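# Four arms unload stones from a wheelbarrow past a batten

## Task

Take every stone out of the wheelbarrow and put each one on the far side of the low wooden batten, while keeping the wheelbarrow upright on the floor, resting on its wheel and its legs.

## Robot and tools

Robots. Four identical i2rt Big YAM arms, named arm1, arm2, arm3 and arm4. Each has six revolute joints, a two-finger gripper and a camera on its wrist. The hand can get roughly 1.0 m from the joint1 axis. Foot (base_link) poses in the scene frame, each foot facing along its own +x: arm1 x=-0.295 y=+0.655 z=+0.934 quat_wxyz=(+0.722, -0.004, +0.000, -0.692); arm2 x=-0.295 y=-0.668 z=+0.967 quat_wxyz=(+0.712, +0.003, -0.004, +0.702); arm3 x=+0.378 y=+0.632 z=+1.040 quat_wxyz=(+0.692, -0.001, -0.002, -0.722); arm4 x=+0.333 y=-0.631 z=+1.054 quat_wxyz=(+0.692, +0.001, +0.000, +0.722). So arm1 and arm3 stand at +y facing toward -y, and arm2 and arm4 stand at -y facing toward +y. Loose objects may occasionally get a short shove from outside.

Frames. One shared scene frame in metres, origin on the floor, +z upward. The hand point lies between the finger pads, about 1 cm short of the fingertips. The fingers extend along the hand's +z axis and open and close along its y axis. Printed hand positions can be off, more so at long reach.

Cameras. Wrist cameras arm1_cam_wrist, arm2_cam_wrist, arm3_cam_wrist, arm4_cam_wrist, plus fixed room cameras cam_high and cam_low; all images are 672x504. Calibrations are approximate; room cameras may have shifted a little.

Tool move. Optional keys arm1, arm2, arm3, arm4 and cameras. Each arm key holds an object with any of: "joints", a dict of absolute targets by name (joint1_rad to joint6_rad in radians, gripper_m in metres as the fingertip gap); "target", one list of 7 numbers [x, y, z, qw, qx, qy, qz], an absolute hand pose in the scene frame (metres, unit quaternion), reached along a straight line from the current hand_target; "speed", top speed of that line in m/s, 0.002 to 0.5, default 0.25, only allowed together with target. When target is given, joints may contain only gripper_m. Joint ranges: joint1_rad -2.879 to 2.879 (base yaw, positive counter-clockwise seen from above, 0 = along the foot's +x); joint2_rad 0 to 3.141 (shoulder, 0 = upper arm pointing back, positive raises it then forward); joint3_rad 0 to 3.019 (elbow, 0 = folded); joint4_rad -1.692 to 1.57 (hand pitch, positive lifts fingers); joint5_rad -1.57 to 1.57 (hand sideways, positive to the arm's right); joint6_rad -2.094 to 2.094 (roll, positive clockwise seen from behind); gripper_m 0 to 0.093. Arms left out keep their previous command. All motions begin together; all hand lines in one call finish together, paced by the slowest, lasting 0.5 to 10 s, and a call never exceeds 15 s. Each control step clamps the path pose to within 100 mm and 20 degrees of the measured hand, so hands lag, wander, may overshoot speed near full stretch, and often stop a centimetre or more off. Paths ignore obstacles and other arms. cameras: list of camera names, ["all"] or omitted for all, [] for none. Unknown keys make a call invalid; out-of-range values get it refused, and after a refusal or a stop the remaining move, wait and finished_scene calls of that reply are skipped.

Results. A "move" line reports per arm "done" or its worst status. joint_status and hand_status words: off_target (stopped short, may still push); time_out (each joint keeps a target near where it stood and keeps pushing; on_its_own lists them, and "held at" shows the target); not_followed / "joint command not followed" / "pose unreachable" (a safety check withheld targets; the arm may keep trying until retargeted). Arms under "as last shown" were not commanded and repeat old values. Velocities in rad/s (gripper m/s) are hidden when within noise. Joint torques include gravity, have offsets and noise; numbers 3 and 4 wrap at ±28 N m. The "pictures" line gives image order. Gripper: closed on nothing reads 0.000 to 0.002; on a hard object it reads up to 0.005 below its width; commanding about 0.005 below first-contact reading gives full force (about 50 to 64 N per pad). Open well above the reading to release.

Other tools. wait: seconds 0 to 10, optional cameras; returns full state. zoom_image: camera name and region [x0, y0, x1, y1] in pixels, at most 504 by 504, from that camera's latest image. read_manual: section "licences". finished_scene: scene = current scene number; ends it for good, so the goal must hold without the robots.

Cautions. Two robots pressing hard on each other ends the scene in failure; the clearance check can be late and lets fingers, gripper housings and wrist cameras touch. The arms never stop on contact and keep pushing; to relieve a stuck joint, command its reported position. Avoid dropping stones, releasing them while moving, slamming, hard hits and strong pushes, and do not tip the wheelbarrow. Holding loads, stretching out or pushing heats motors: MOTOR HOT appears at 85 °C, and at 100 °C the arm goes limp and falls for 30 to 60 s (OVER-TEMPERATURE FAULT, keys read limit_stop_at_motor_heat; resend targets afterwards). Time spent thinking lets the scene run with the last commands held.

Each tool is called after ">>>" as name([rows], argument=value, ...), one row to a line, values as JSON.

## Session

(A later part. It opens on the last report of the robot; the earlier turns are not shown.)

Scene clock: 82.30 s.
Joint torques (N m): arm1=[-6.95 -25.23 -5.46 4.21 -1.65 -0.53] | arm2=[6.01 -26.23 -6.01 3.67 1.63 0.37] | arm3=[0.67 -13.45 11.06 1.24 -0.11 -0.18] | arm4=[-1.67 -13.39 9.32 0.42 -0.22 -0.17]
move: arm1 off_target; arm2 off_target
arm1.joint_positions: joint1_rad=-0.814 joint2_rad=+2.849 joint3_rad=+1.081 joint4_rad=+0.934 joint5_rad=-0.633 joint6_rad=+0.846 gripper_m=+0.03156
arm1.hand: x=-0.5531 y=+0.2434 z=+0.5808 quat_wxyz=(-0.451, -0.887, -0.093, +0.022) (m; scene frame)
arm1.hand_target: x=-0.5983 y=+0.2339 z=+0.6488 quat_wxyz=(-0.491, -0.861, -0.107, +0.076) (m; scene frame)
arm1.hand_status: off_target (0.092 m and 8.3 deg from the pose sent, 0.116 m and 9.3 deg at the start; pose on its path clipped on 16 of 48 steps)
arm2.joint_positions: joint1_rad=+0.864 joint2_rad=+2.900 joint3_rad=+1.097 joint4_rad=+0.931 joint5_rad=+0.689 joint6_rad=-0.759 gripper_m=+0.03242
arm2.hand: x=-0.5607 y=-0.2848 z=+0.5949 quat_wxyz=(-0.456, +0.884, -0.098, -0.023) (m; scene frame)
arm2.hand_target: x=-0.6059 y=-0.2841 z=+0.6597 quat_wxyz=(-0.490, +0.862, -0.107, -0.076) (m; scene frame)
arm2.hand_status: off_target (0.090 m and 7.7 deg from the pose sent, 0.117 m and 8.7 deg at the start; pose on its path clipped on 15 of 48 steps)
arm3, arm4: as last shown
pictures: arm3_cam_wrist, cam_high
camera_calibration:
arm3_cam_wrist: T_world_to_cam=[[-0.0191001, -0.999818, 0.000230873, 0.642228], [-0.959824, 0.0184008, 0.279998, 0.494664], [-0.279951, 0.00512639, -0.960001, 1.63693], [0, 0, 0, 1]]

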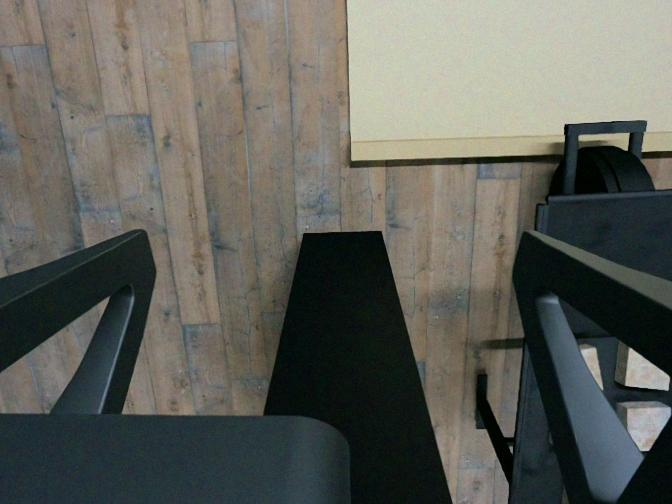

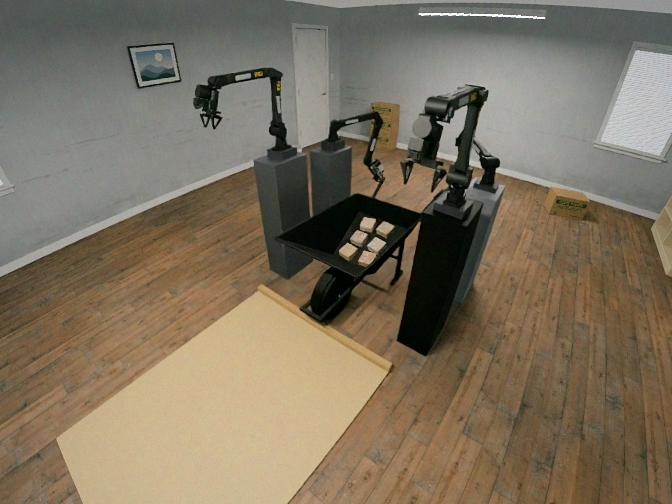

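>>> move(arm1={"target": [-0.550, 0.230, 0.795, 0.4839, 0.8574, 0.1354, -0.1114], "speed": 0.1}, arm2={"target": [-0.557, -0.283, 0.809, 0.4839, -0.8574, 0.1354, 0.1114], "speed": 0.1}, cameras=["cam_high", "arm3_cam_wrist"])

Scene clock: 88.70 s.
Joint torques (N m): arm1=[-5.01 -24.35 -3.43 4 -1.28 -0.35] | arm2=[4.31 -26.23 -5 3.4 1.21 0.2] | arm3=[0.62 -13.45 11.04 1.24 -0.11 -0.17] | arm4=[-1.67 -13.39 9.29 0.42 -0.23 -0.17]
move: arm1 off_target; arm2 off_target
arm1.joint_positions: joint1_rad=-0.725 joint2_rad=+2.462 joint3_rad=+0.740 joint4_rad=+0.934 joint5_rad=-0.520 joint6_rad=+0.834 gripper_m=+0.03156
arm1.hand: x=-0.5196 y=+0.2435 z=+0.7178 quat_wxyz=(-0.437, -0.889, -0.124, +0.063) (m; scene frame)
arm1.hand_target: x=-0.5483 y=+0.2301 z=+0.7855 quat_wxyz=(-0.483, -0.858, -0.136, +0.113) (m; scene frame)
arm1.hand_status: off_target (0.084 m and 8.6 deg from the pose sent, 0.215 m and 12.4 deg at the start; pose on its path clipped on 55 of 86 steps)
arm2.joint_positions: joint1_rad=+0.774 joint2_rad=+2.529 joint3_rad=+0.727 joint4_rad=+0.991 joint5_rad=+0.583 joint6_rad=-0.758 gripper_m=+0.03242
arm2.hand: x=-0.5243 y=-0.2864 z=+0.7332 quat_wxyz=(-0.444, +0.884, -0.130, -0.063) (m; scene frame)
arm2.hand_target: x=-0.5550 y=-0.2822 z=+0.7980 quat_wxyz=(-0.483, +0.858, -0.136, -0.113) (m; scene frame)
arm2.hand_status: off_target (0.083 m and 7.8 deg from the pose sent, 0.214 m and 11.8 deg at the start; pose on its path clipped on 54 of 86 steps)
arm3, arm4: as last shown
pictures: arm3_cam_wrist, cam_high
camera_calibration:
arm3_cam_wrist: T_world_to_cam=[[-0.0191001, -0.999818, 0.000230873, 0.642228], [-0.959824, 0.0184008, 0.279998, 0.494664], [-0.279951, 0.00512639, -0.960001, 1.63693], [0, 0, 0, 1]]

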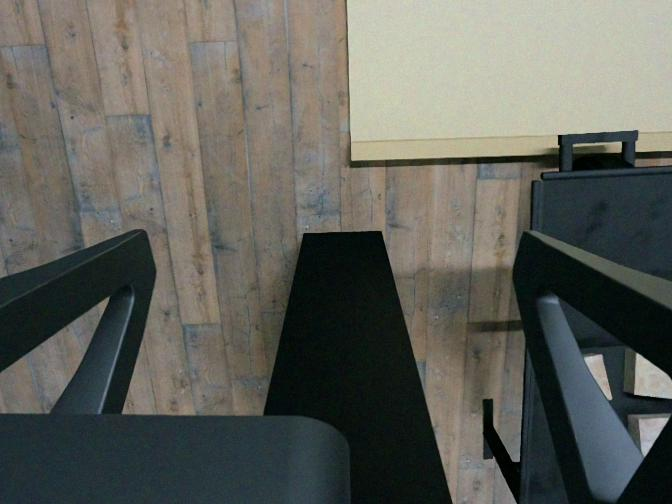

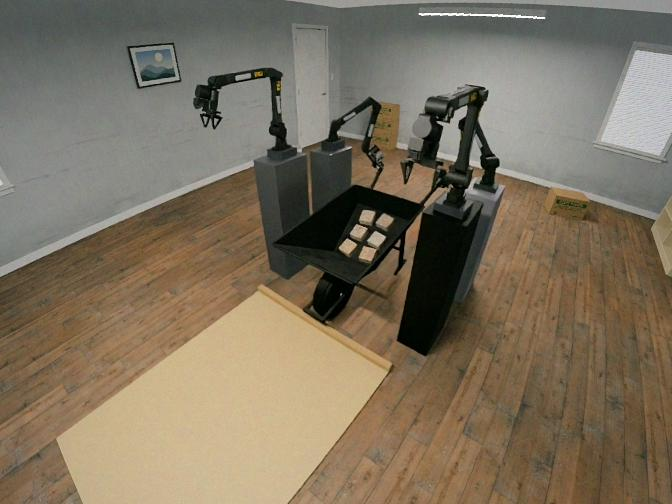

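>>> move(arm1={"target": [-0.450, 0.230, 0.965, 0.4711, 0.8447, 0.1885, -0.1703], "speed": 0.12}, arm2={"target": [-0.455, -0.280, 0.980, 0.4711, -0.8447, 0.1885, 0.1703], "speed": 0.12}, cameras=["cam_high", "arm3_cam_wrist"])

Scene clock: 92.40 s.
Joint torques (N m): arm1=[-3.19 -18.9 2.95 3.28 -0.43 -0.42] | arm2=[1.85 -20.25 0.76 3.19 0.17 0.19] | arm3=[0.62 -13.45 11.07 1.25 -0.11 -0.18] | arm4=[-1.73 -13.33 9.31 0.43 -0.23 -0.17]
move: arm1 off_target; arm2 off_target
arm1.joint_positions: joint1_rad=-0.482 joint2_rad=+1.749 joint3_rad=+0.438 joint4_rad=+0.631 joint5_rad=-0.271 joint6_rad=+0.863 gripper_m=+0.03156
arm1.hand: x=-0.4409 y=+0.2369 z=+0.9085 quat_wxyz=(-0.427, -0.877, -0.178, +0.132) (m; scene frame)
arm1.hand_target: x=-0.4500 y=+0.2290 z=+0.9595 quat_wxyz=(-0.471, -0.845, -0.188, +0.172) (m; scene frame)
arm1.hand_status: off_target (0.058 m and 7.8 deg from the pose sent, 0.257 m and 15.7 deg at the start; pose on its path clipped on 23 of 81 steps)
arm2.joint_positions: joint1_rad=+0.517 joint2_rad=+1.791 joint3_rad=+0.361 joint4_rad=+0.727 joint5_rad=+0.335 joint6_rad=-0.805 gripper_m=+0.03241
arm2.hand: x=-0.4403 y=-0.2857 z=+0.9242 quat_wxyz=(-0.428, +0.876, -0.186, -0.124) (m; scene frame)
arm2.hand_target: x=-0.4540 y=-0.2791 z=+0.9735 quat_wxyz=(-0.471, +0.845, -0.189, -0.171) (m; scene frame)
arm2.hand_status: off_target (0.058 m and 8.1 deg from the pose sent, 0.256 m and 15.1 deg at the start; pose on its path clipped on 19 of 81 steps)
arm3, arm4: as last shown
pictures: arm3_cam_wrist, cam_high
camera_calibration:
arm3_cam_wrist: T_world_to_cam=[[-0.0191001, -0.999818, 0.000230873, 0.642228], [-0.959824, 0.0184008, 0.279998, 0.494664], [-0.279951, 0.00512639, -0.960001, 1.63693], [0, 0, 0, 1]]

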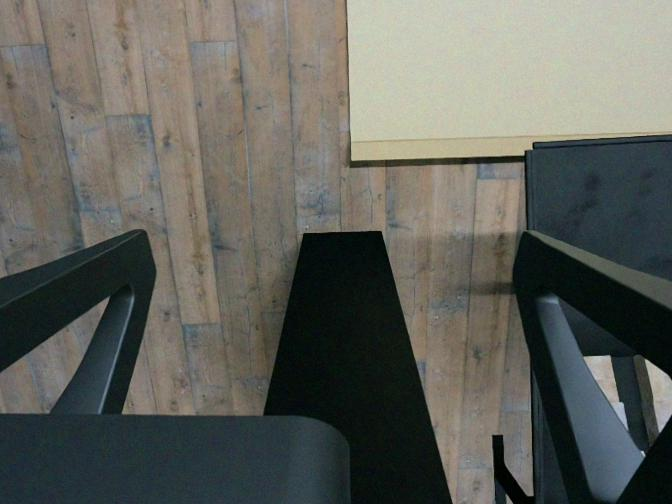

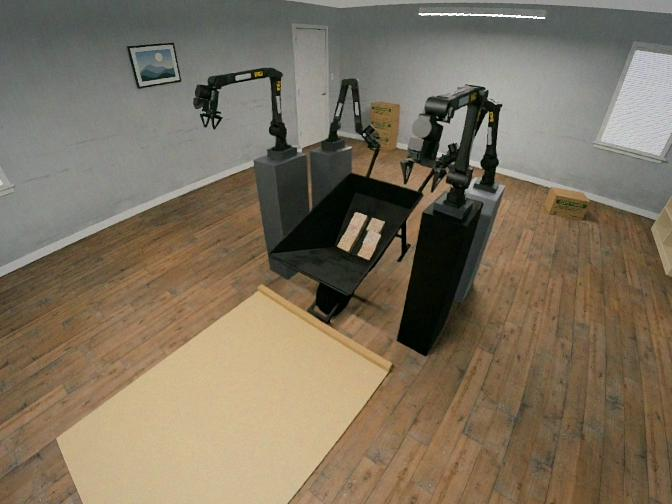

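>>> move(arm1={"target": [-0.300, 0.235, 1.100, 0.4548, 0.8266, 0.2544, -0.2125], "speed": 0.12}, arm2={"target": [-0.302, -0.279, 1.117, 0.4548, -0.8266, 0.2544, 0.2125], "speed": 0.12}, cameras=["cam_high", "cam_low"])

Scene clock: 95.63 s.
Joint torques (N m): arm1=[-0.44 -15.62 10.61 1.05 0.58 -0.81] | arm2=[-1.26 -15.38 9.01 0.57 -1.04 0.76] | arm3=[0.62 -13.45 11.06 1.24 -0.11 -0.18] | arm4=[-1.67 -13.45 9.32 0.43 -0.22 -0.17]
move: arm1 off_target; arm2 off_target
arm1.joint_positions: joint1_rad=-0.010 joint2_rad=+1.184 joint3_rad=+0.448 joint4_rad=+0.086 joint5_rad=+0.147 joint6_rad=+1.005 gripper_m=+0.03156
arm1.hand: x=-0.3066 y=+0.2354 z=+1.0395 quat_wxyz=(-0.412, -0.862, -0.232, +0.183) (m; scene frame)
arm1.hand_target: x=-0.3000 y=+0.2321 z=+1.0951 quat_wxyz=(-0.458, -0.825, -0.254, +0.212) (m; scene frame)
arm1.hand_status: off_target (0.061 m and 7.6 deg from the pose sent, 0.238 m and 14.3 deg at the start)
arm2.joint_positions: joint1_rad=-0.026 joint2_rad=+1.110 joint3_rad=+0.349 joint4_rad=+0.101 joint5_rad=-0.142 joint6_rad=-1.008 gripper_m=+0.03239
arm2.hand: x=-0.3040 y=-0.2847 z=+1.0571 quat_wxyz=(-0.412, +0.863, -0.235, -0.175) (m; scene frame)
arm2.hand_target: x=-0.3017 y=-0.2759 z=+1.1123 quat_wxyz=(-0.458, +0.825, -0.254, -0.212) (m; scene frame)
arm2.hand_status: off_target (0.060 m and 8.0 deg from the pose sent, 0.237 m and 14.4 deg at the start)
arm3, arm4: as last shown
pictures: cam_high, cam_low

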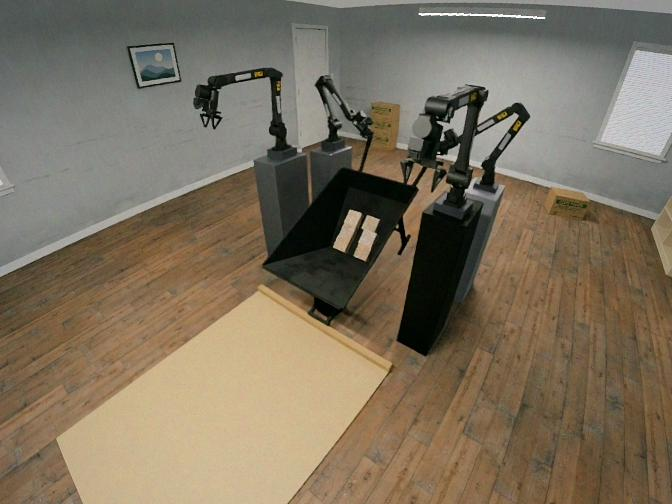

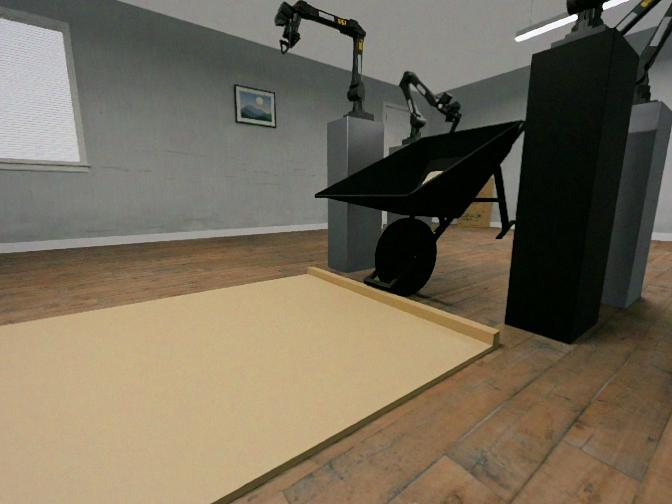

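>>> move(arm1={"target": [-0.117, 0.238, 1.230, 0.4613, 0.7732, 0.3586, -0.2463], "speed": 0.12}, arm2={"target": [-0.119, -0.270, 1.247, 0.4613, -0.7732, 0.3586, 0.2463], "speed": 0.12}, cameras=["cam_high", "cam_low"])

Scene clock: 98.57 s.
Joint torques (N m): arm1=[8.18 -13.98 15.24 1.42 0.25 -1.9] | arm2=[-10.46 -13.63 13.31 0.68 -0.65 1.9] | arm3=[0.67 -13.45 11.06 1.24 -0.11 -0.18] | arm4=[-1.67 -13.45 9.29 0.44 -0.22 -0.18]
move: arm1 off_target; arm2 off_target
arm1.joint_positions: joint1_rad=+0.275 joint2_rad=+1.120 joint3_rad=+0.536 joint4_rad=-0.093 joint5_rad=+0.448 joint6_rad=+1.107 gripper_m=+0.03156
arm1.hand: x=-0.2357 y=+0.2380 z=+1.0834 quat_wxyz=(-0.408, -0.848, -0.247, +0.233) (m; scene frame)
arm1.hand_target: x=-0.1801 y=+0.2382 z=+1.1559 quat_wxyz=(-0.466, -0.776, -0.347, +0.248) (m; scene frame)
arm1.hand_status: off_target (0.189 m and 16.7 deg from the pose sent, 0.269 m and 19.9 deg at the start; pose on its path clipped on 47 of 74 steps)
arm2.joint_positions: joint1_rad=-0.355 joint2_rad=+1.064 joint3_rad=+0.455 joint4_rad=-0.089 joint5_rad=-0.483 joint6_rad=-1.129 gripper_m=+0.03299
arm2.hand: x=-0.2310 y=-0.2826 z=+1.1013 quat_wxyz=(-0.407, +0.847, -0.253, -0.232) (m; scene frame)
arm2.hand_target: x=-0.1772 y=-0.2767 z=+1.1755 quat_wxyz=(-0.466, +0.776, -0.347, -0.247) (m; scene frame)
arm2.hand_status: off_target (0.184 m and 16.1 deg from the pose sent, 0.265 m and 20.1 deg at the start; pose on its path clipped on 45 of 74 steps)
arm3, arm4: as last shown
pictures: cam_high, cam_low

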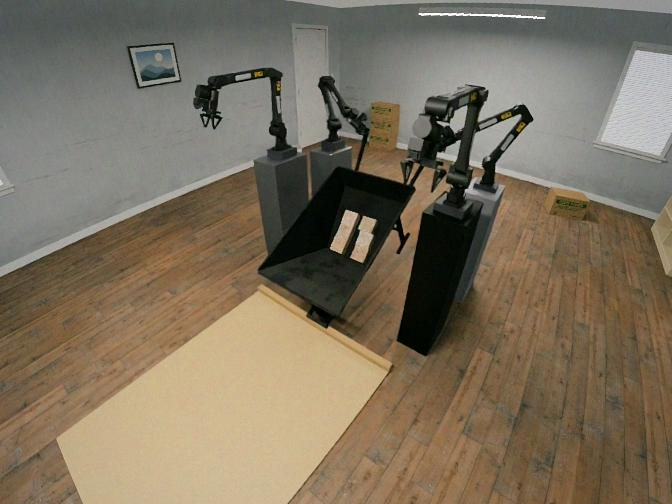

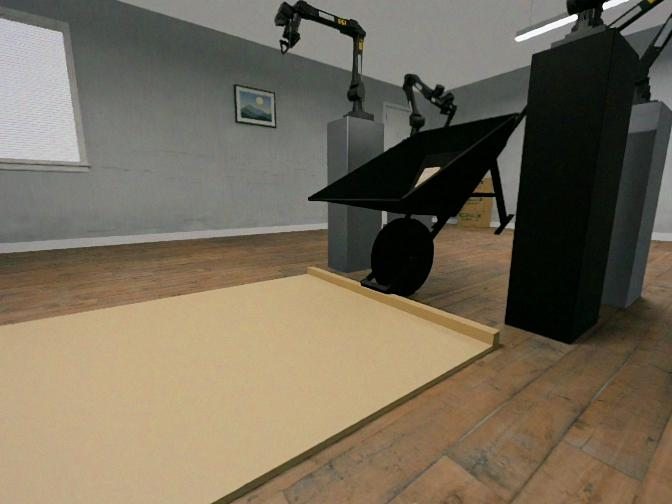

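>>> zoom_image(camera="cam_low", region=[300, 180, 500, 320])

>>> zoom_image(camera="cam_high", region=[240, 250, 400, 370])

>>> move(cameras=["arm3_cam_wrist", "arm4_cam_wrist", "arm1_cam_wrist", "arm2_cam_wrist"])

Scaled by 2.520 from the camera's 672x504 image, which has a finer 960x720 frame.

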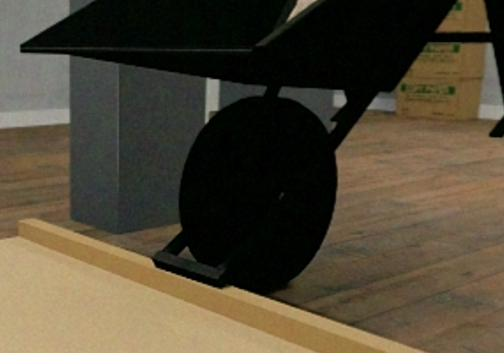

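Scaled by 3.150 from the camera's 672x504 image, which has a finer 960x720 frame.

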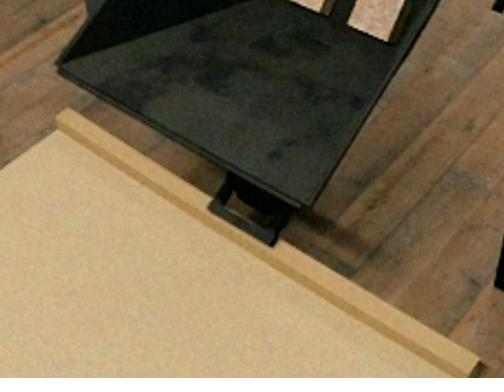

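Scene clock: 99.37 s.
Joint torques (N m): arm1=[8.23 -13.92 15.27 1.4 0.24 -1.9] | arm2=[-10.52 -13.63 13.34 0.68 -0.64 1.9] | arm3=[0.62 -13.51 11.06 1.24 -0.11 -0.18] | arm4=[-1.67 -13.51 9.29 0.44 -0.23 -0.17]
Heat: arm1: hottest joint2_rad 38 °C; arm2: hottest joint2_rad 39 °C; arm3: hottest joint3_rad 39 °C; arm4: hottest joint3_rad 41 °C.
Joint velocities: within noise
arm1.joint_positions: joint1_rad=+0.276 joint2_rad=+1.120 joint3_rad=+0.536 joint4_rad=-0.093 joint5_rad=+0.448 joint6_rad=+1.107 gripper_m=+0.03156
arm1.joint_status: not commanded
arm1.hand: x=-0.2355 y=+0.2380 z=+1.0834 quat_wxyz=(-0.408, -0.848, -0.247, +0.233) (m; scene frame)
arm1.hand_target: x=-0.1800 y=+0.2382 z=+1.1558 quat_wxyz=(-0.466, -0.776, -0.347, +0.248) (m; scene frame)
arm1.hand_status: off_target (0.189 m and 16.6 deg from the pose sent, 0.269 m and 19.9 deg at the start; pose on its path clipped on 47 of 74 steps)
arm2.joint_positions: joint1_rad=-0.355 joint2_rad=+1.064 joint3_rad=+0.455 joint4_rad=-0.089 joint5_rad=-0.483 joint6_rad=-1.129 gripper_m=+0.03300
arm2.joint_status: not commanded
arm2.hand: x=-0.2308 y=-0.2826 z=+1.1013 quat_wxyz=(-0.407, +0.847, -0.253, -0.232) (m; scene frame)
arm2.hand_target: x=-0.1772 y=-0.2767 z=+1.1754 quat_wxyz=(-0.466, +0.776, -0.347, -0.247) (m; scene frame)
arm2.hand_status: off_target (0.184 m and 16.1 deg from the pose sent, 0.265 m and 20.1 deg at the start; pose on its path clipped on 45 of 74 steps)
arm3.joint_positions: joint1_rad=+1.597 joint2_rad=+1.500 joint3_rad=+1.488 joint4_rad=-1.214 joint5_rad=+0.004 joint6_rad=+0.017 gripper_m=+0.09399
arm3.joint_status: not commanded
arm3.hand: x=+0.9049 y=+0.6236 z=+1.3183 quat_wxyz=(-0.172, -0.016, -0.985, +0.004) (m; scene frame)
arm3.hand_target: x=+0.9114 y=+0.6253 z=+1.3252 quat_wxyz=(-0.186, -0.008, -0.983, +0.004) (m; scene frame)
arm3.hand_status: not commanded
arm4.joint_positions: joint1_rad=-1.589 joint2_rad=+1.509 joint3_rad=+1.483 joint4_rad=-1.190 joint5_rad=+0.003 joint6_rad=+0.016 gripper_m=+0.09397
arm4.joint_status: not commanded
arm4.hand: x=+0.8668 y=-0.6197 z=+1.3266 quat_wxyz=(-0.176, +0.004, -0.984, -0.003) (m; scene frame)
arm4.hand_target: x=+0.8678 y=-0.6249 z=+1.3384 quat_wxyz=(-0.185, +0.006, -0.983, -0.002) (m; scene frame)
arm4.hand_status: not commanded
pictures: arm1_cam_wrist, arm2_cam_wrist, arm3_cam_wrist, arm4_cam_wrist
camera_calibration:
arm1_cam_wrist: T_world_to_cam=[[-0.60253, 0.542481, -0.585382, 0.364104], [0.740388, 0.653775, -0.156216, 0.194322], [0.297963, -0.527535, -0.795566, 1.18085], [0, 0, 0, 1]] pos_world=[-0.276341, 0.298379, 1.18294]
arm2_cam_wrist: T_world_to_cam=[[0.605973, 0.557763, 0.567183, -0.32515], [0.740896, -0.655303, -0.147145, 0.153586], [0.289605, 0.50939, -0.81034, 1.22854], [0, 0, 0, 1]] pos_world=[-0.272551, -0.343805, 1.20256]
arm3_cam_wrist: T_world_to_cam=[[-0.0191001, -0.999818, 0.000230873, 0.642228], [-0.959824, 0.0184008, 0.279998, 0.494664], [-0.279951, 0.00512639, -0.960001, 1.63693], [0, 0, 0, 1]] pos_world=[0.945317, 0.624617, 1.4328]
arm4_cam_wrist: T_world_to_cam=[[0.00832328, -0.999946, 0.00629417, -0.637192], [-0.960522, -0.00624441, 0.278135, 0.462989], [-0.27808, -0.00836068, -0.960521, 1.63514], [0, 0, 0, 1]] pos_world=[0.904714, -0.620595, 1.44582]

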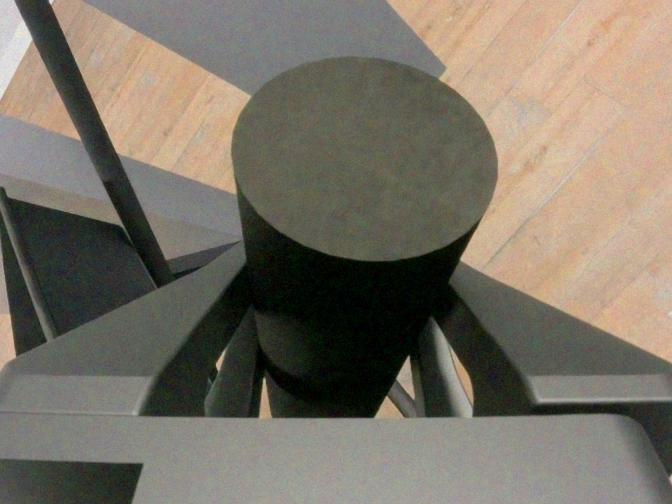

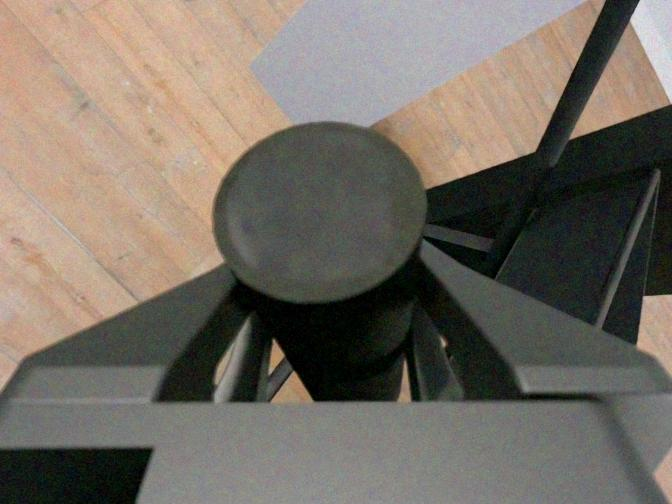

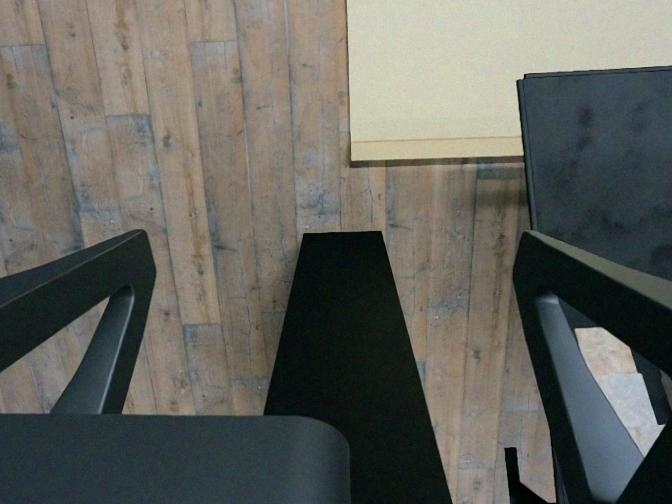

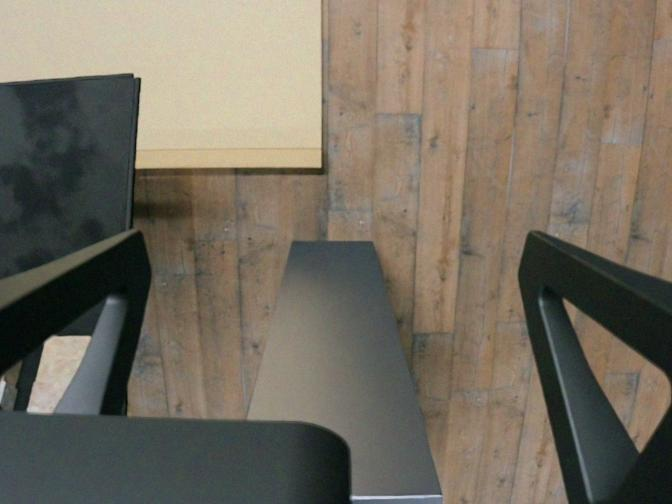

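>>> move(arm1={"target": [-0.297, 0.237, 1.138, 0.4548, 0.8266, 0.2544, -0.2125], "speed": 0.08}, arm2={"target": [-0.297, -0.277, 1.156, 0.4548, -0.8266, 0.2544, 0.2125], "speed": 0.08}, cameras=["cam_high", "cam_low"])

>>> zoom_image(camera="cam_low", region=[300, 180, 500, 320])

>>> zoom_image(camera="cam_high", region=[240, 250, 400, 370])

Scene clock: 103.23 s.
Joint torques (N m): arm1=[-1.38 -15.09 12.21 1.77 0.45 -0.89] | arm2=[0.5 -15.74 9.52 1.43 -0.61 0.83] | arm3=[0.67 -13.39 11.04 1.26 -0.11 -0.17] | arm4=[-1.73 -13.45 9.31 0.43 -0.22 -0.17]
move: arm1 off_target; arm2 off_target
arm1.joint_positions: joint1_rad=+0.016 joint2_rad=+1.099 joint3_rad=+0.508 joint4_rad=-0.092 joint5_rad=+0.172 joint6_rad=+1.024 gripper_m=+0.03156
arm1.hand: x=-0.2998 y=+0.2382 z=+1.0690 quat_wxyz=(-0.399, -0.868, -0.234, +0.182) (m; scene frame)
arm1.hand_target: x=-0.2976 y=+0.2350 z=+1.1329 quat_wxyz=(-0.454, -0.827, -0.252, +0.214) (m; scene frame)
arm1.hand_status: off_target (0.069 m and 9.1 deg from the pose sent, 0.082 m and 6.4 deg at the start)
arm2.joint_positions: joint1_rad=-0.072 joint2_rad=+1.035 joint3_rad=+0.434 joint4_rad=-0.091 joint5_rad=-0.185 joint6_rad=-1.029 gripper_m=+0.03277
arm2.hand: x=-0.2929 y=-0.2791 z=+1.0904 quat_wxyz=(-0.398, +0.867, -0.240, -0.177) (m; scene frame)
arm2.hand_target: x=-0.2971 y=-0.2745 z=+1.1504 quat_wxyz=(-0.453, +0.828, -0.252, -0.214) (m; scene frame)
arm2.hand_status: off_target (0.066 m and 9.1 deg from the pose sent, 0.086 m and 6.4 deg at the start)
arm3, arm4: as last shown
pictures: cam_high, cam_low

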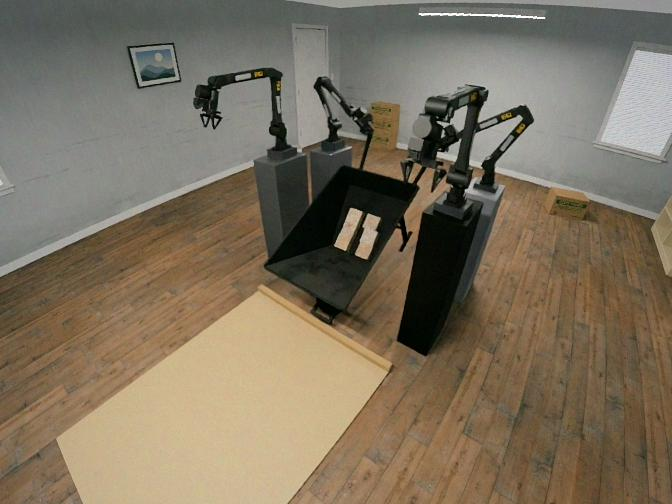

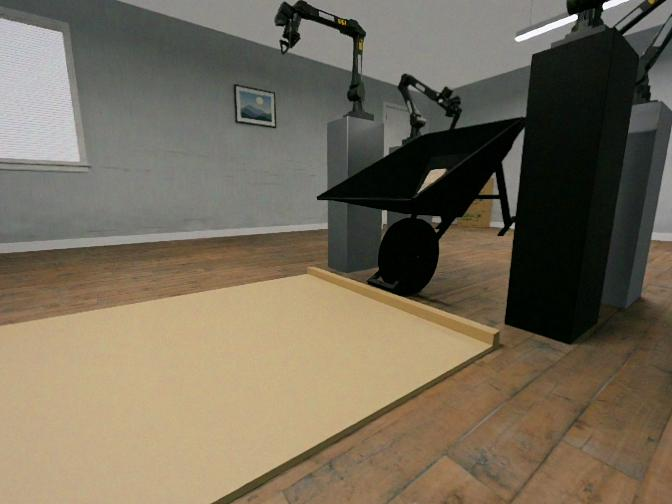

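Scaled by 2.520 from the camera's 672x504 image, which has a finer 960x720 frame.

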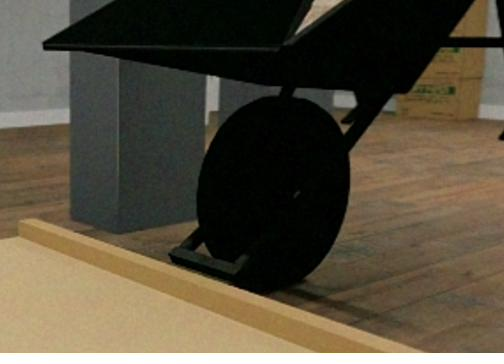

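Scaled by 3.150 from the camera's 672x504 image, which has a finer 960x720 frame.

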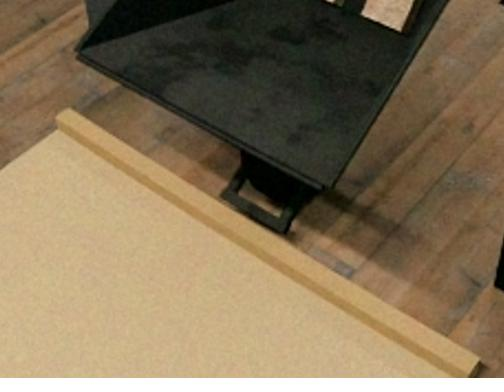

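>>> move(arm1={"target": [-0.158, 0.239, 1.235, 0.4613, 0.7732, 0.3586, -0.2463], "speed": 0.1}, arm2={"target": [-0.158, -0.271, 1.252, 0.4613, -0.7732, 0.3586, 0.2463], "speed": 0.1}, cameras=["cam_high", "cam_low"])

Scene clock: 107.17 s.
Joint torques (N m): arm1=[4.78 -12.92 18.56 0.77 -0.05 -1.75] | arm2=[-7.3 -13.33 15.64 0.08 -0.32 1.63] | arm3=[0.62 -13.45 11.06 1.24 -0.11 -0.18] | arm4=[-1.61 -13.51 9.31 0.43 -0.23 -0.17]
move: arm1 off_target; arm2 off_target
arm1.joint_positions: joint1_rad=+0.324 joint2_rad=+1.046 joint3_rad=+0.607 joint4_rad=-0.245 joint5_rad=+0.474 joint6_rad=+1.088 gripper_m=+0.03156
arm1.hand: x=-0.2198 y=+0.2425 z=+1.1227 quat_wxyz=(-0.406, -0.840, -0.270, +0.239) (m; scene frame)
arm1.hand_target: x=-0.1793 y=+0.2420 z=+1.2066 quat_wxyz=(-0.465, -0.775, -0.346, +0.253) (m; scene frame)
arm1.hand_status: off_target (0.128 m and 14.2 deg from the pose sent, 0.218 m and 20.8 deg at the start; pose on its path clipped on 77 of 98 steps)
arm2.joint_positions: joint1_rad=-0.393 joint2_rad=+1.006 joint3_rad=+0.548 joint4_rad=-0.241 joint5_rad=-0.494 joint6_rad=-1.092 gripper_m=+0.03296
arm2.hand: x=-0.2147 y=-0.2782 z=+1.1435 quat_wxyz=(-0.406, +0.837, -0.282, -0.236) (m; scene frame)
arm2.hand_target: x=-0.1752 y=-0.2746 z=+1.2278 quat_wxyz=(-0.465, +0.774, -0.350, -0.249) (m; scene frame)
arm2.hand_status: off_target (0.123 m and 13.1 deg from the pose sent, 0.211 m and 20.4 deg at the start; pose on its path clipped on 75 of 98 steps)
arm3, arm4: as last shown
pictures: cam_high, cam_low

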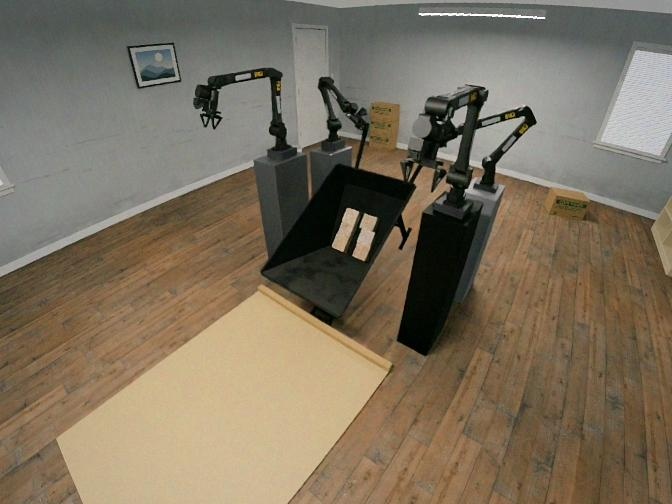

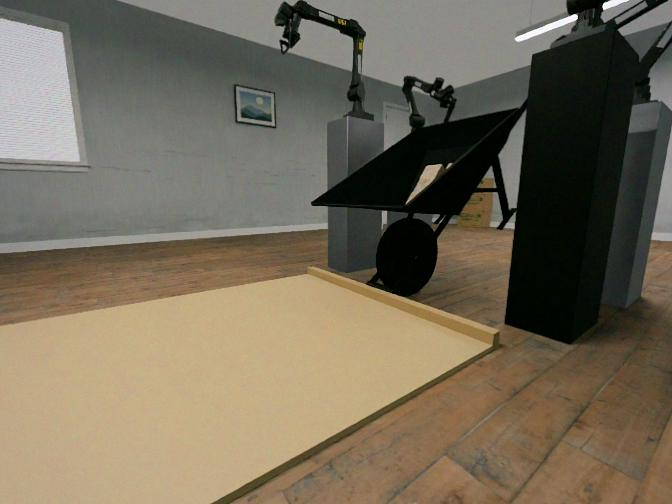

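>>> zoom_image(camera="cam_low", region=[300, 180, 500, 320])

>>> zoom_image(camera="cam_high", region=[240, 250, 400, 370])

Scaled by 2.520 from the camera's 672x504 image, which has a finer 960x720 frame.

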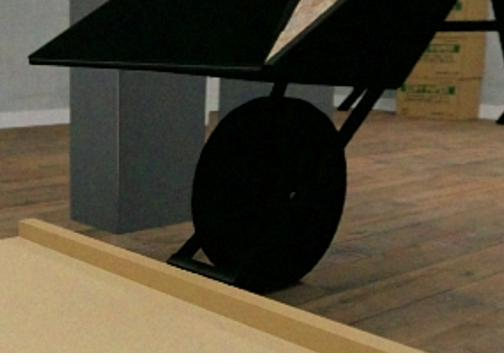

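Scaled by 3.150 from the camera's 672x504 image, which has a finer 960x720 frame.

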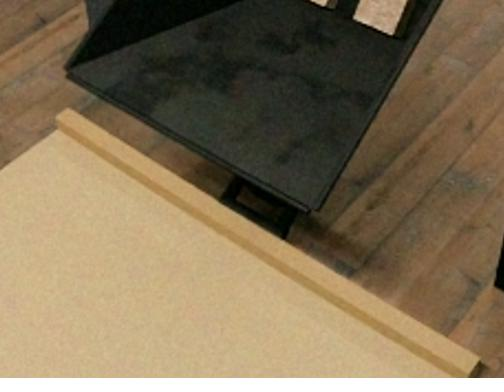

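>>> move(arm1={"target": [-0.265, 0.240, 1.205, 0.459, 0.796, 0.317, -0.234], "speed": 0.08}, arm2={"target": [-0.262, -0.274, 1.224, 0.459, -0.796, 0.317, 0.234], "speed": 0.08}, cameras=["cam_low", "cam_high"])

>>> zoom_image(camera="cam_low", region=[300, 180, 500, 320])

>>> zoom_image(camera="cam_high", region=[240, 250, 400, 370])

Scene clock: 113.43 s.
Joint torques (N m): arm1=[-0.56 -14.92 15.9 1.85 0.22 -1.54] | arm2=[-0.56 -16.09 12.42 1.39 -0.39 1.51] | arm3=[0.62 -13.39 11.06 1.24 -0.11 -0.18] | arm4=[-1.67 -13.51 9.31 0.43 -0.22 -0.17]
move: arm1 off_target; arm2 off_target
arm1.joint_positions: joint1_rad=+0.105 joint2_rad=+1.009 joint3_rad=+0.593 joint4_rad=-0.280 joint5_rad=+0.230 joint6_rad=+1.013 gripper_m=+0.03156
arm1.hand: x=-0.2728 y=+0.2423 z=+1.1147 quat_wxyz=(-0.393, -0.860, -0.266, +0.191) (m; scene frame)
arm1.hand_target: x=-0.2653 y=+0.2403 z=+1.1992 quat_wxyz=(-0.459, -0.798, -0.311, +0.235) (m; scene frame)
arm1.hand_status: off_target (0.091 m and 13.1 deg from the pose sent, 0.094 m and 9.6 deg at the start)
arm2.joint_positions: joint1_rad=-0.176 joint2_rad=+0.964 joint3_rad=+0.538 joint4_rad=-0.278 joint5_rad=-0.268 joint6_rad=-1.022 gripper_m=+0.03297
arm2.hand: x=-0.2656 y=-0.2762 z=+1.1378 quat_wxyz=(-0.392, +0.857, -0.272, -0.194) (m; scene frame)
arm2.hand_target: x=-0.2633 y=-0.2732 z=+1.2183 quat_wxyz=(-0.457, +0.799, -0.309, -0.239) (m; scene frame)
arm2.hand_status: off_target (0.086 m and 12.5 deg from the pose sent, 0.093 m and 8.7 deg at the start)
arm3, arm4: as last shown
pictures: cam_high, cam_low

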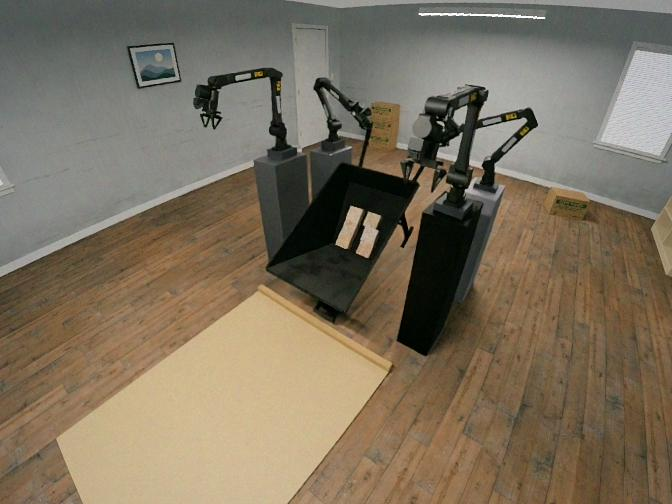

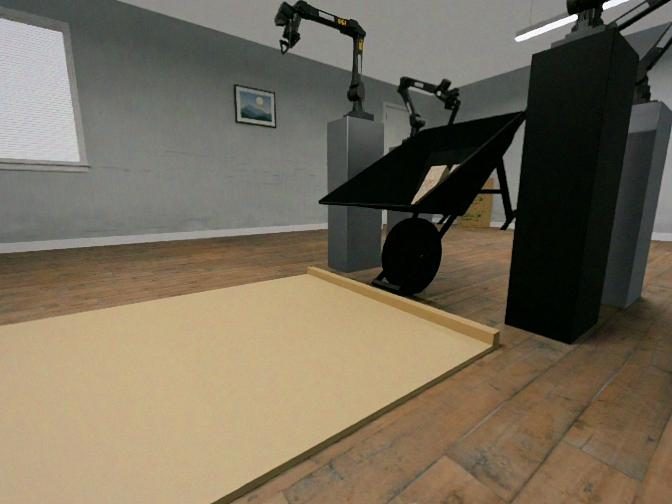

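Scaled by 2.520 from the camera's 672x504 image, which has a finer 960x720 frame.

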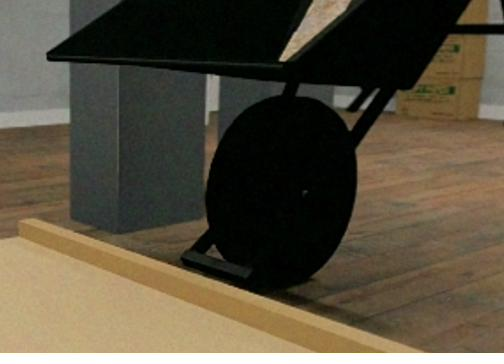

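Scaled by 3.150 from the camera's 672x504 image, which has a finer 960x720 frame.

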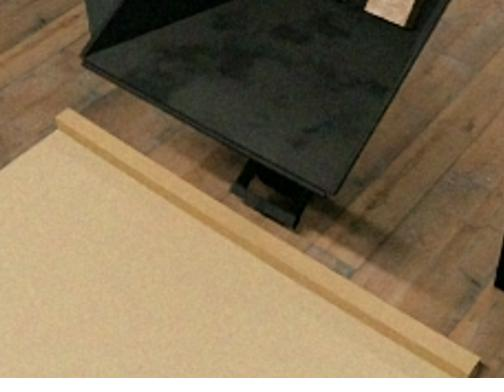

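>>> move(arm1={"target": [-0.080, 0.241, 1.313, 0.4775, 0.7197, 0.4265, -0.2684], "speed": 0.1}, arm2={"target": [-0.080, -0.271, 1.328, 0.4775, -0.7197, 0.4265, 0.2684], "speed": 0.1}, cameras=["cam_low", "cam_high"])

>>> zoom_image(camera="cam_low", region=[300, 180, 500, 320])

>>> zoom_image(camera="cam_high", region=[240, 200, 420, 340])

Scene clock: 118.47 s.
Joint torques (N m): arm1=[5.66 -10.75 19.4 1.47 -0.08 -2.27] | arm2=[-8.06 -11.22 16.08 0.85 -0.19 2.22] | arm3=[0.62 -13.45 11.04 1.24 -0.11 -0.18] | arm4=[-1.61 -13.45 9.31 0.46 -0.23 -0.17]
move: arm1 off_target; arm2 off_target
arm1.joint_positions: joint1_rad=+0.411 joint2_rad=+1.020 joint3_rad=+0.627 joint4_rad=-0.230 joint5_rad=+0.511 joint6_rad=+1.021 gripper_m=+0.03181
arm1.hand: x=-0.1873 y=+0.2449 z=+1.1479 quat_wxyz=(-0.432, -0.808, -0.314, +0.249) (m; scene frame)
arm1.hand_target: x=-0.1408 y=+0.2471 z=+1.2293 quat_wxyz=(-0.481, -0.725, -0.408, +0.275) (m; scene frame)
arm1.hand_status: off_target (0.197 m and 17.4 deg from the pose sent, 0.277 m and 27.8 deg at the start; pose on its path clipped on 85 of 92 steps)
arm2.joint_positions: joint1_rad=-0.487 joint2_rad=+0.989 joint3_rad=+0.576 joint4_rad=-0.229 joint5_rad=-0.540 joint6_rad=-1.026 gripper_m=+0.03337
arm2.hand: x=-0.1816 y=-0.2790 z=+1.1691 quat_wxyz=(-0.431, +0.804, -0.325, -0.248) (m; scene frame)
arm2.hand_target: x=-0.1354 y=-0.2791 z=+1.2506 quat_wxyz=(-0.481, +0.724, -0.413, -0.271) (m; scene frame)
arm2.hand_status: off_target (0.189 m and 16.2 deg from the pose sent, 0.266 m and 27.1 deg at the start; pose on its path clipped on 82 of 92 steps)
arm3, arm4: as last shown
pictures: cam_high, cam_low

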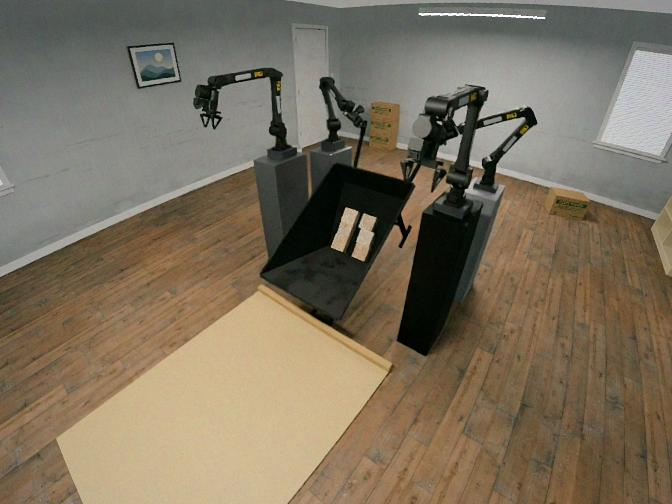

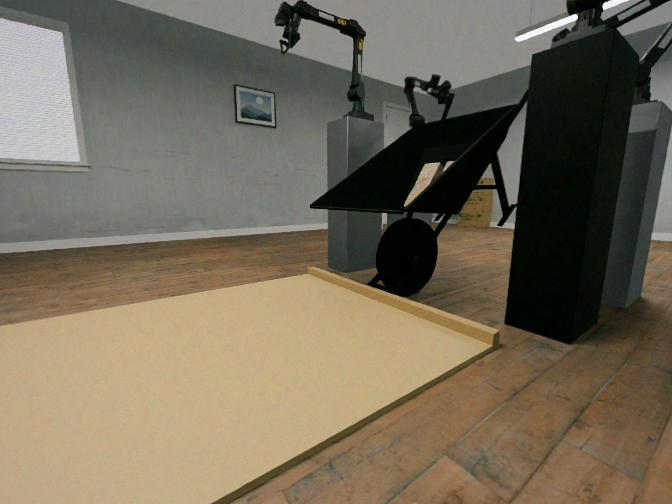

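Scaled by 2.520 from the camera's 672x504 image, which has a finer 960x720 frame.

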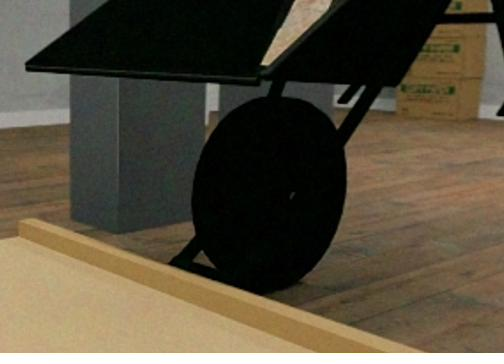

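Scaled by 2.800 from the camera's 672x504 image, which has a finer 960x720 frame.

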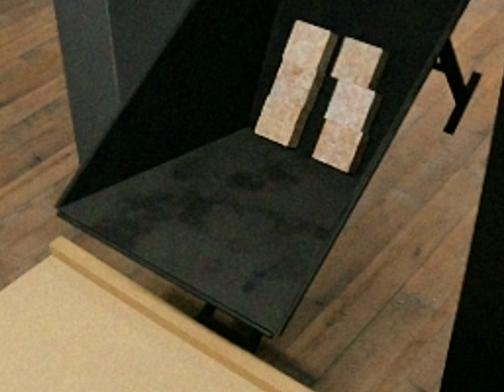

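>>> move(arm1={"joints": {"joint1_rad": 0.571, "joint2_rad": 0.96, "joint3_rad": 0.747, "joint4_rad": -0.13, "joint5_rad": 0.5, "joint6_rad": 0.99}}, arm2={"joints": {"joint1_rad": -0.647, "joint2_rad": 0.93, "joint3_rad": 0.696, "joint4_rad": -0.129, "joint5_rad": -0.53, "joint6_rad": -0.995}}, cameras=["cam_high", "cam_low"])

Scene clock: 129.13 s.
Joint torques (N m): arm1=[5.42 -9.88 19.73 4.9 -1.21 -0.48] | arm2=[-7.88 -10.34 16.35 4.1 0.84 0.33] | arm3=[0.67 -13.39 11.04 1.24 -0.11 -0.18] | arm4=[-1.67 -13.45 9.29 0.43 -0.22 -0.17]
Heat: arm1: hottest joint3_rad 40 °C; arm2: hottest joint3_rad 44 °C; arm3: hottest joint3_rad 41 °C; arm4: hottest joint3_rad 43 °C.
move: arm1 time_out; arm2 time_out
arm1.joint_positions: joint1_rad=+0.483 joint2_rad=+1.021 joint3_rad=+0.647 joint4_rad=-0.195 joint5_rad=+0.536 joint6_rad=+1.021 gripper_m=+0.03180
arm1.joint_status: joint1_rad time_out (moved +0.071 of +0.160); joint3_rad time_out (moved +0.020 of +0.120); joint4_rad time_out (moved +0.035 of +0.100); joint5_rad time_out (moved +0.025 of -0.011); the others done
arm1.on_its_own: joint1_rad reads +0.483 and still pushes toward +0.571 since a time_out; joint3_rad reads +0.647 and still pushes toward +0.747 since a time_out; joint4_rad reads -0.195 and still pushes toward -0.130 since a time_out; joint5_rad reads +0.536 and still pushes toward +0.500 since a time_out
arm1.hand: x=-0.1572 y=+0.2447 z=+1.1661 quat_wxyz=(-0.462, -0.789, -0.324, +0.241) (m; scene frame)
arm2.joint_positions: joint1_rad=-0.557 joint2_rad=+0.987 joint3_rad=+0.588 joint4_rad=-0.189 joint5_rad=-0.570 joint6_rad=-1.026 gripper_m=+0.03313
arm2.joint_status: joint1_rad time_out (moved -0.070 of -0.160); joint3_rad time_out (moved +0.011 of +0.120); joint4_rad time_out (moved +0.040 of +0.100); joint5_rad time_out (moved -0.031 of +0.010); the others done
arm2.on_its_own: joint1_rad reads -0.557 and still pushes toward -0.647 since a time_out; joint3_rad reads +0.588 and still pushes toward +0.696 since a time_out; joint4_rad reads -0.189 and still pushes toward -0.129 since a time_out; joint5_rad reads -0.570 and still pushes toward -0.530 since a time_out
arm2.hand: x=-0.1553 y=-0.2808 z=+1.1849 quat_wxyz=(-0.460, +0.786, -0.334, -0.243) (m; scene frame)
arm3, arm4: as last shown
pictures: cam_high, cam_low

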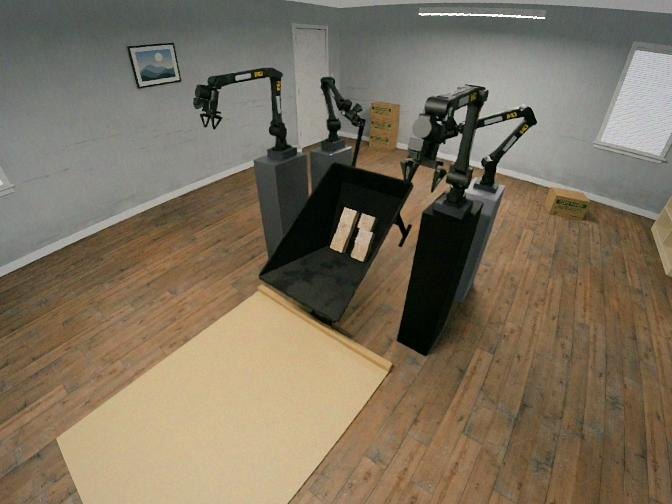

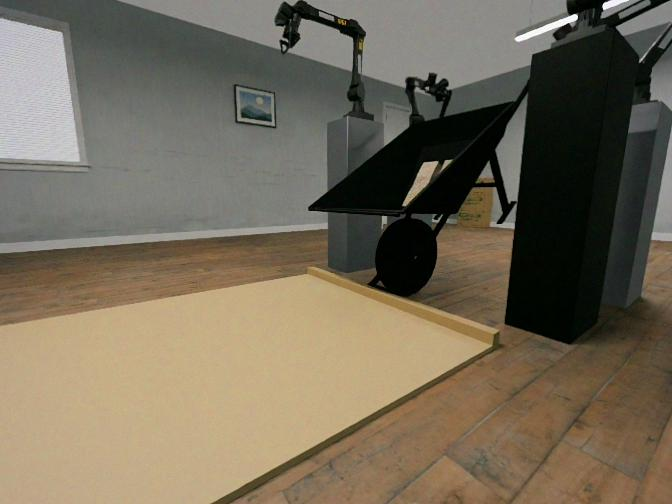

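>>> move(arm1={"joints": {"joint1_rad": 0.74, "joint2_rad": 1.05, "joint3_rad": 0.94, "joint4_rad": -0.245, "joint5_rad": 0.6, "joint6_rad": 0.97}}, arm2={"joints": {"joint1_rad": -0.805, "joint2_rad": 1.04, "joint3_rad": 0.90, "joint4_rad": -0.23, "joint5_rad": -0.63, "joint6_rad": -0.97}}, cameras=["cam_high", "cam_low"])

Scene clock: 132.77 s.
Joint torques (N m): arm1=[2.08 -9 21.18 3.75 -0.96 -0.51] | arm2=[-4.72 -10.29 16.95 2.76 0.81 0.35] | arm3=[0.67 -13.39 11.06 1.22 -0.11 -0.18] | arm4=[-1.67 -13.45 9.33 0.4 -0.22 -0.17]
move: arm1 time_out; arm2 time_out
arm1.joint_positions: joint1_rad=+0.690 joint2_rad=+1.085 joint3_rad=+0.815 joint4_rad=-0.284 joint5_rad=+0.628 joint6_rad=+1.005 gripper_m=+0.03178
arm1.joint_status: joint1_rad time_out (moved +0.208 of +0.257); joint3_rad time_out (moved +0.168 of +0.293); joint6_rad time_out (moved -0.015 of -0.051); the others done
arm1.on_its_own: joint1_rad reads +0.690 and still pushes toward +0.740 since a time_out; joint3_rad reads +0.815 and still pushes toward +0.928 since a time_out; joint6_rad reads +1.005 and still pushes toward +0.970 since a time_out
arm1.hand: x=-0.0648 y=+0.2509 z=+1.2187 quat_wxyz=(-0.486, -0.750, -0.383, +0.233) (m; scene frame)
arm2.joint_positions: joint1_rad=-0.751 joint2_rad=+1.075 joint3_rad=+0.767 joint4_rad=-0.258 joint5_rad=-0.659 joint6_rad=-1.003 gripper_m=+0.03302
arm2.joint_status: joint1_rad time_out (moved -0.194 of -0.248); joint3_rad time_out (moved +0.180 of +0.312); the others done
arm2.on_its_own: joint1_rad reads -0.751 and still pushes toward -0.805 since a time_out; joint3_rad reads +0.767 and still pushes toward +0.880 since a time_out
arm2.hand: x=-0.0648 y=-0.2788 z=+1.2385 quat_wxyz=(-0.485, +0.746, -0.388, -0.238) (m; scene frame)
arm3, arm4: as last shown
pictures: cam_high, cam_low

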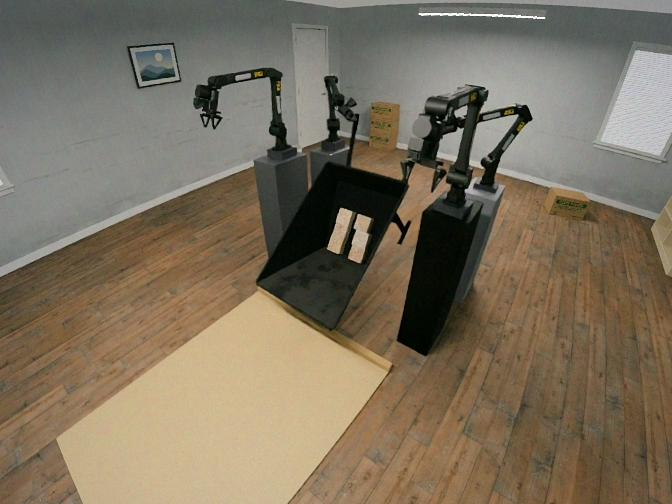

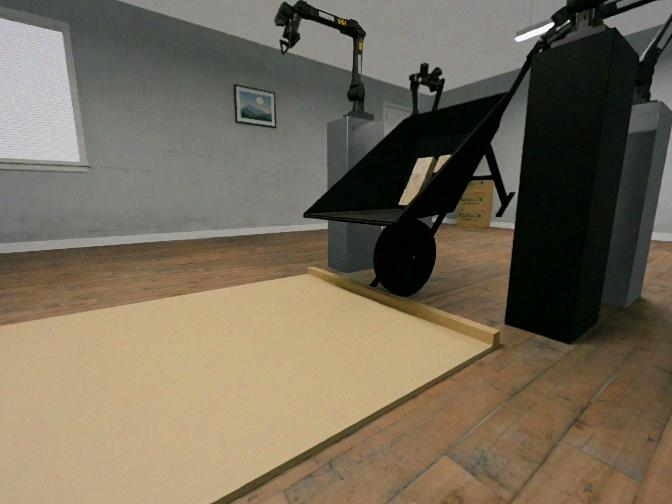

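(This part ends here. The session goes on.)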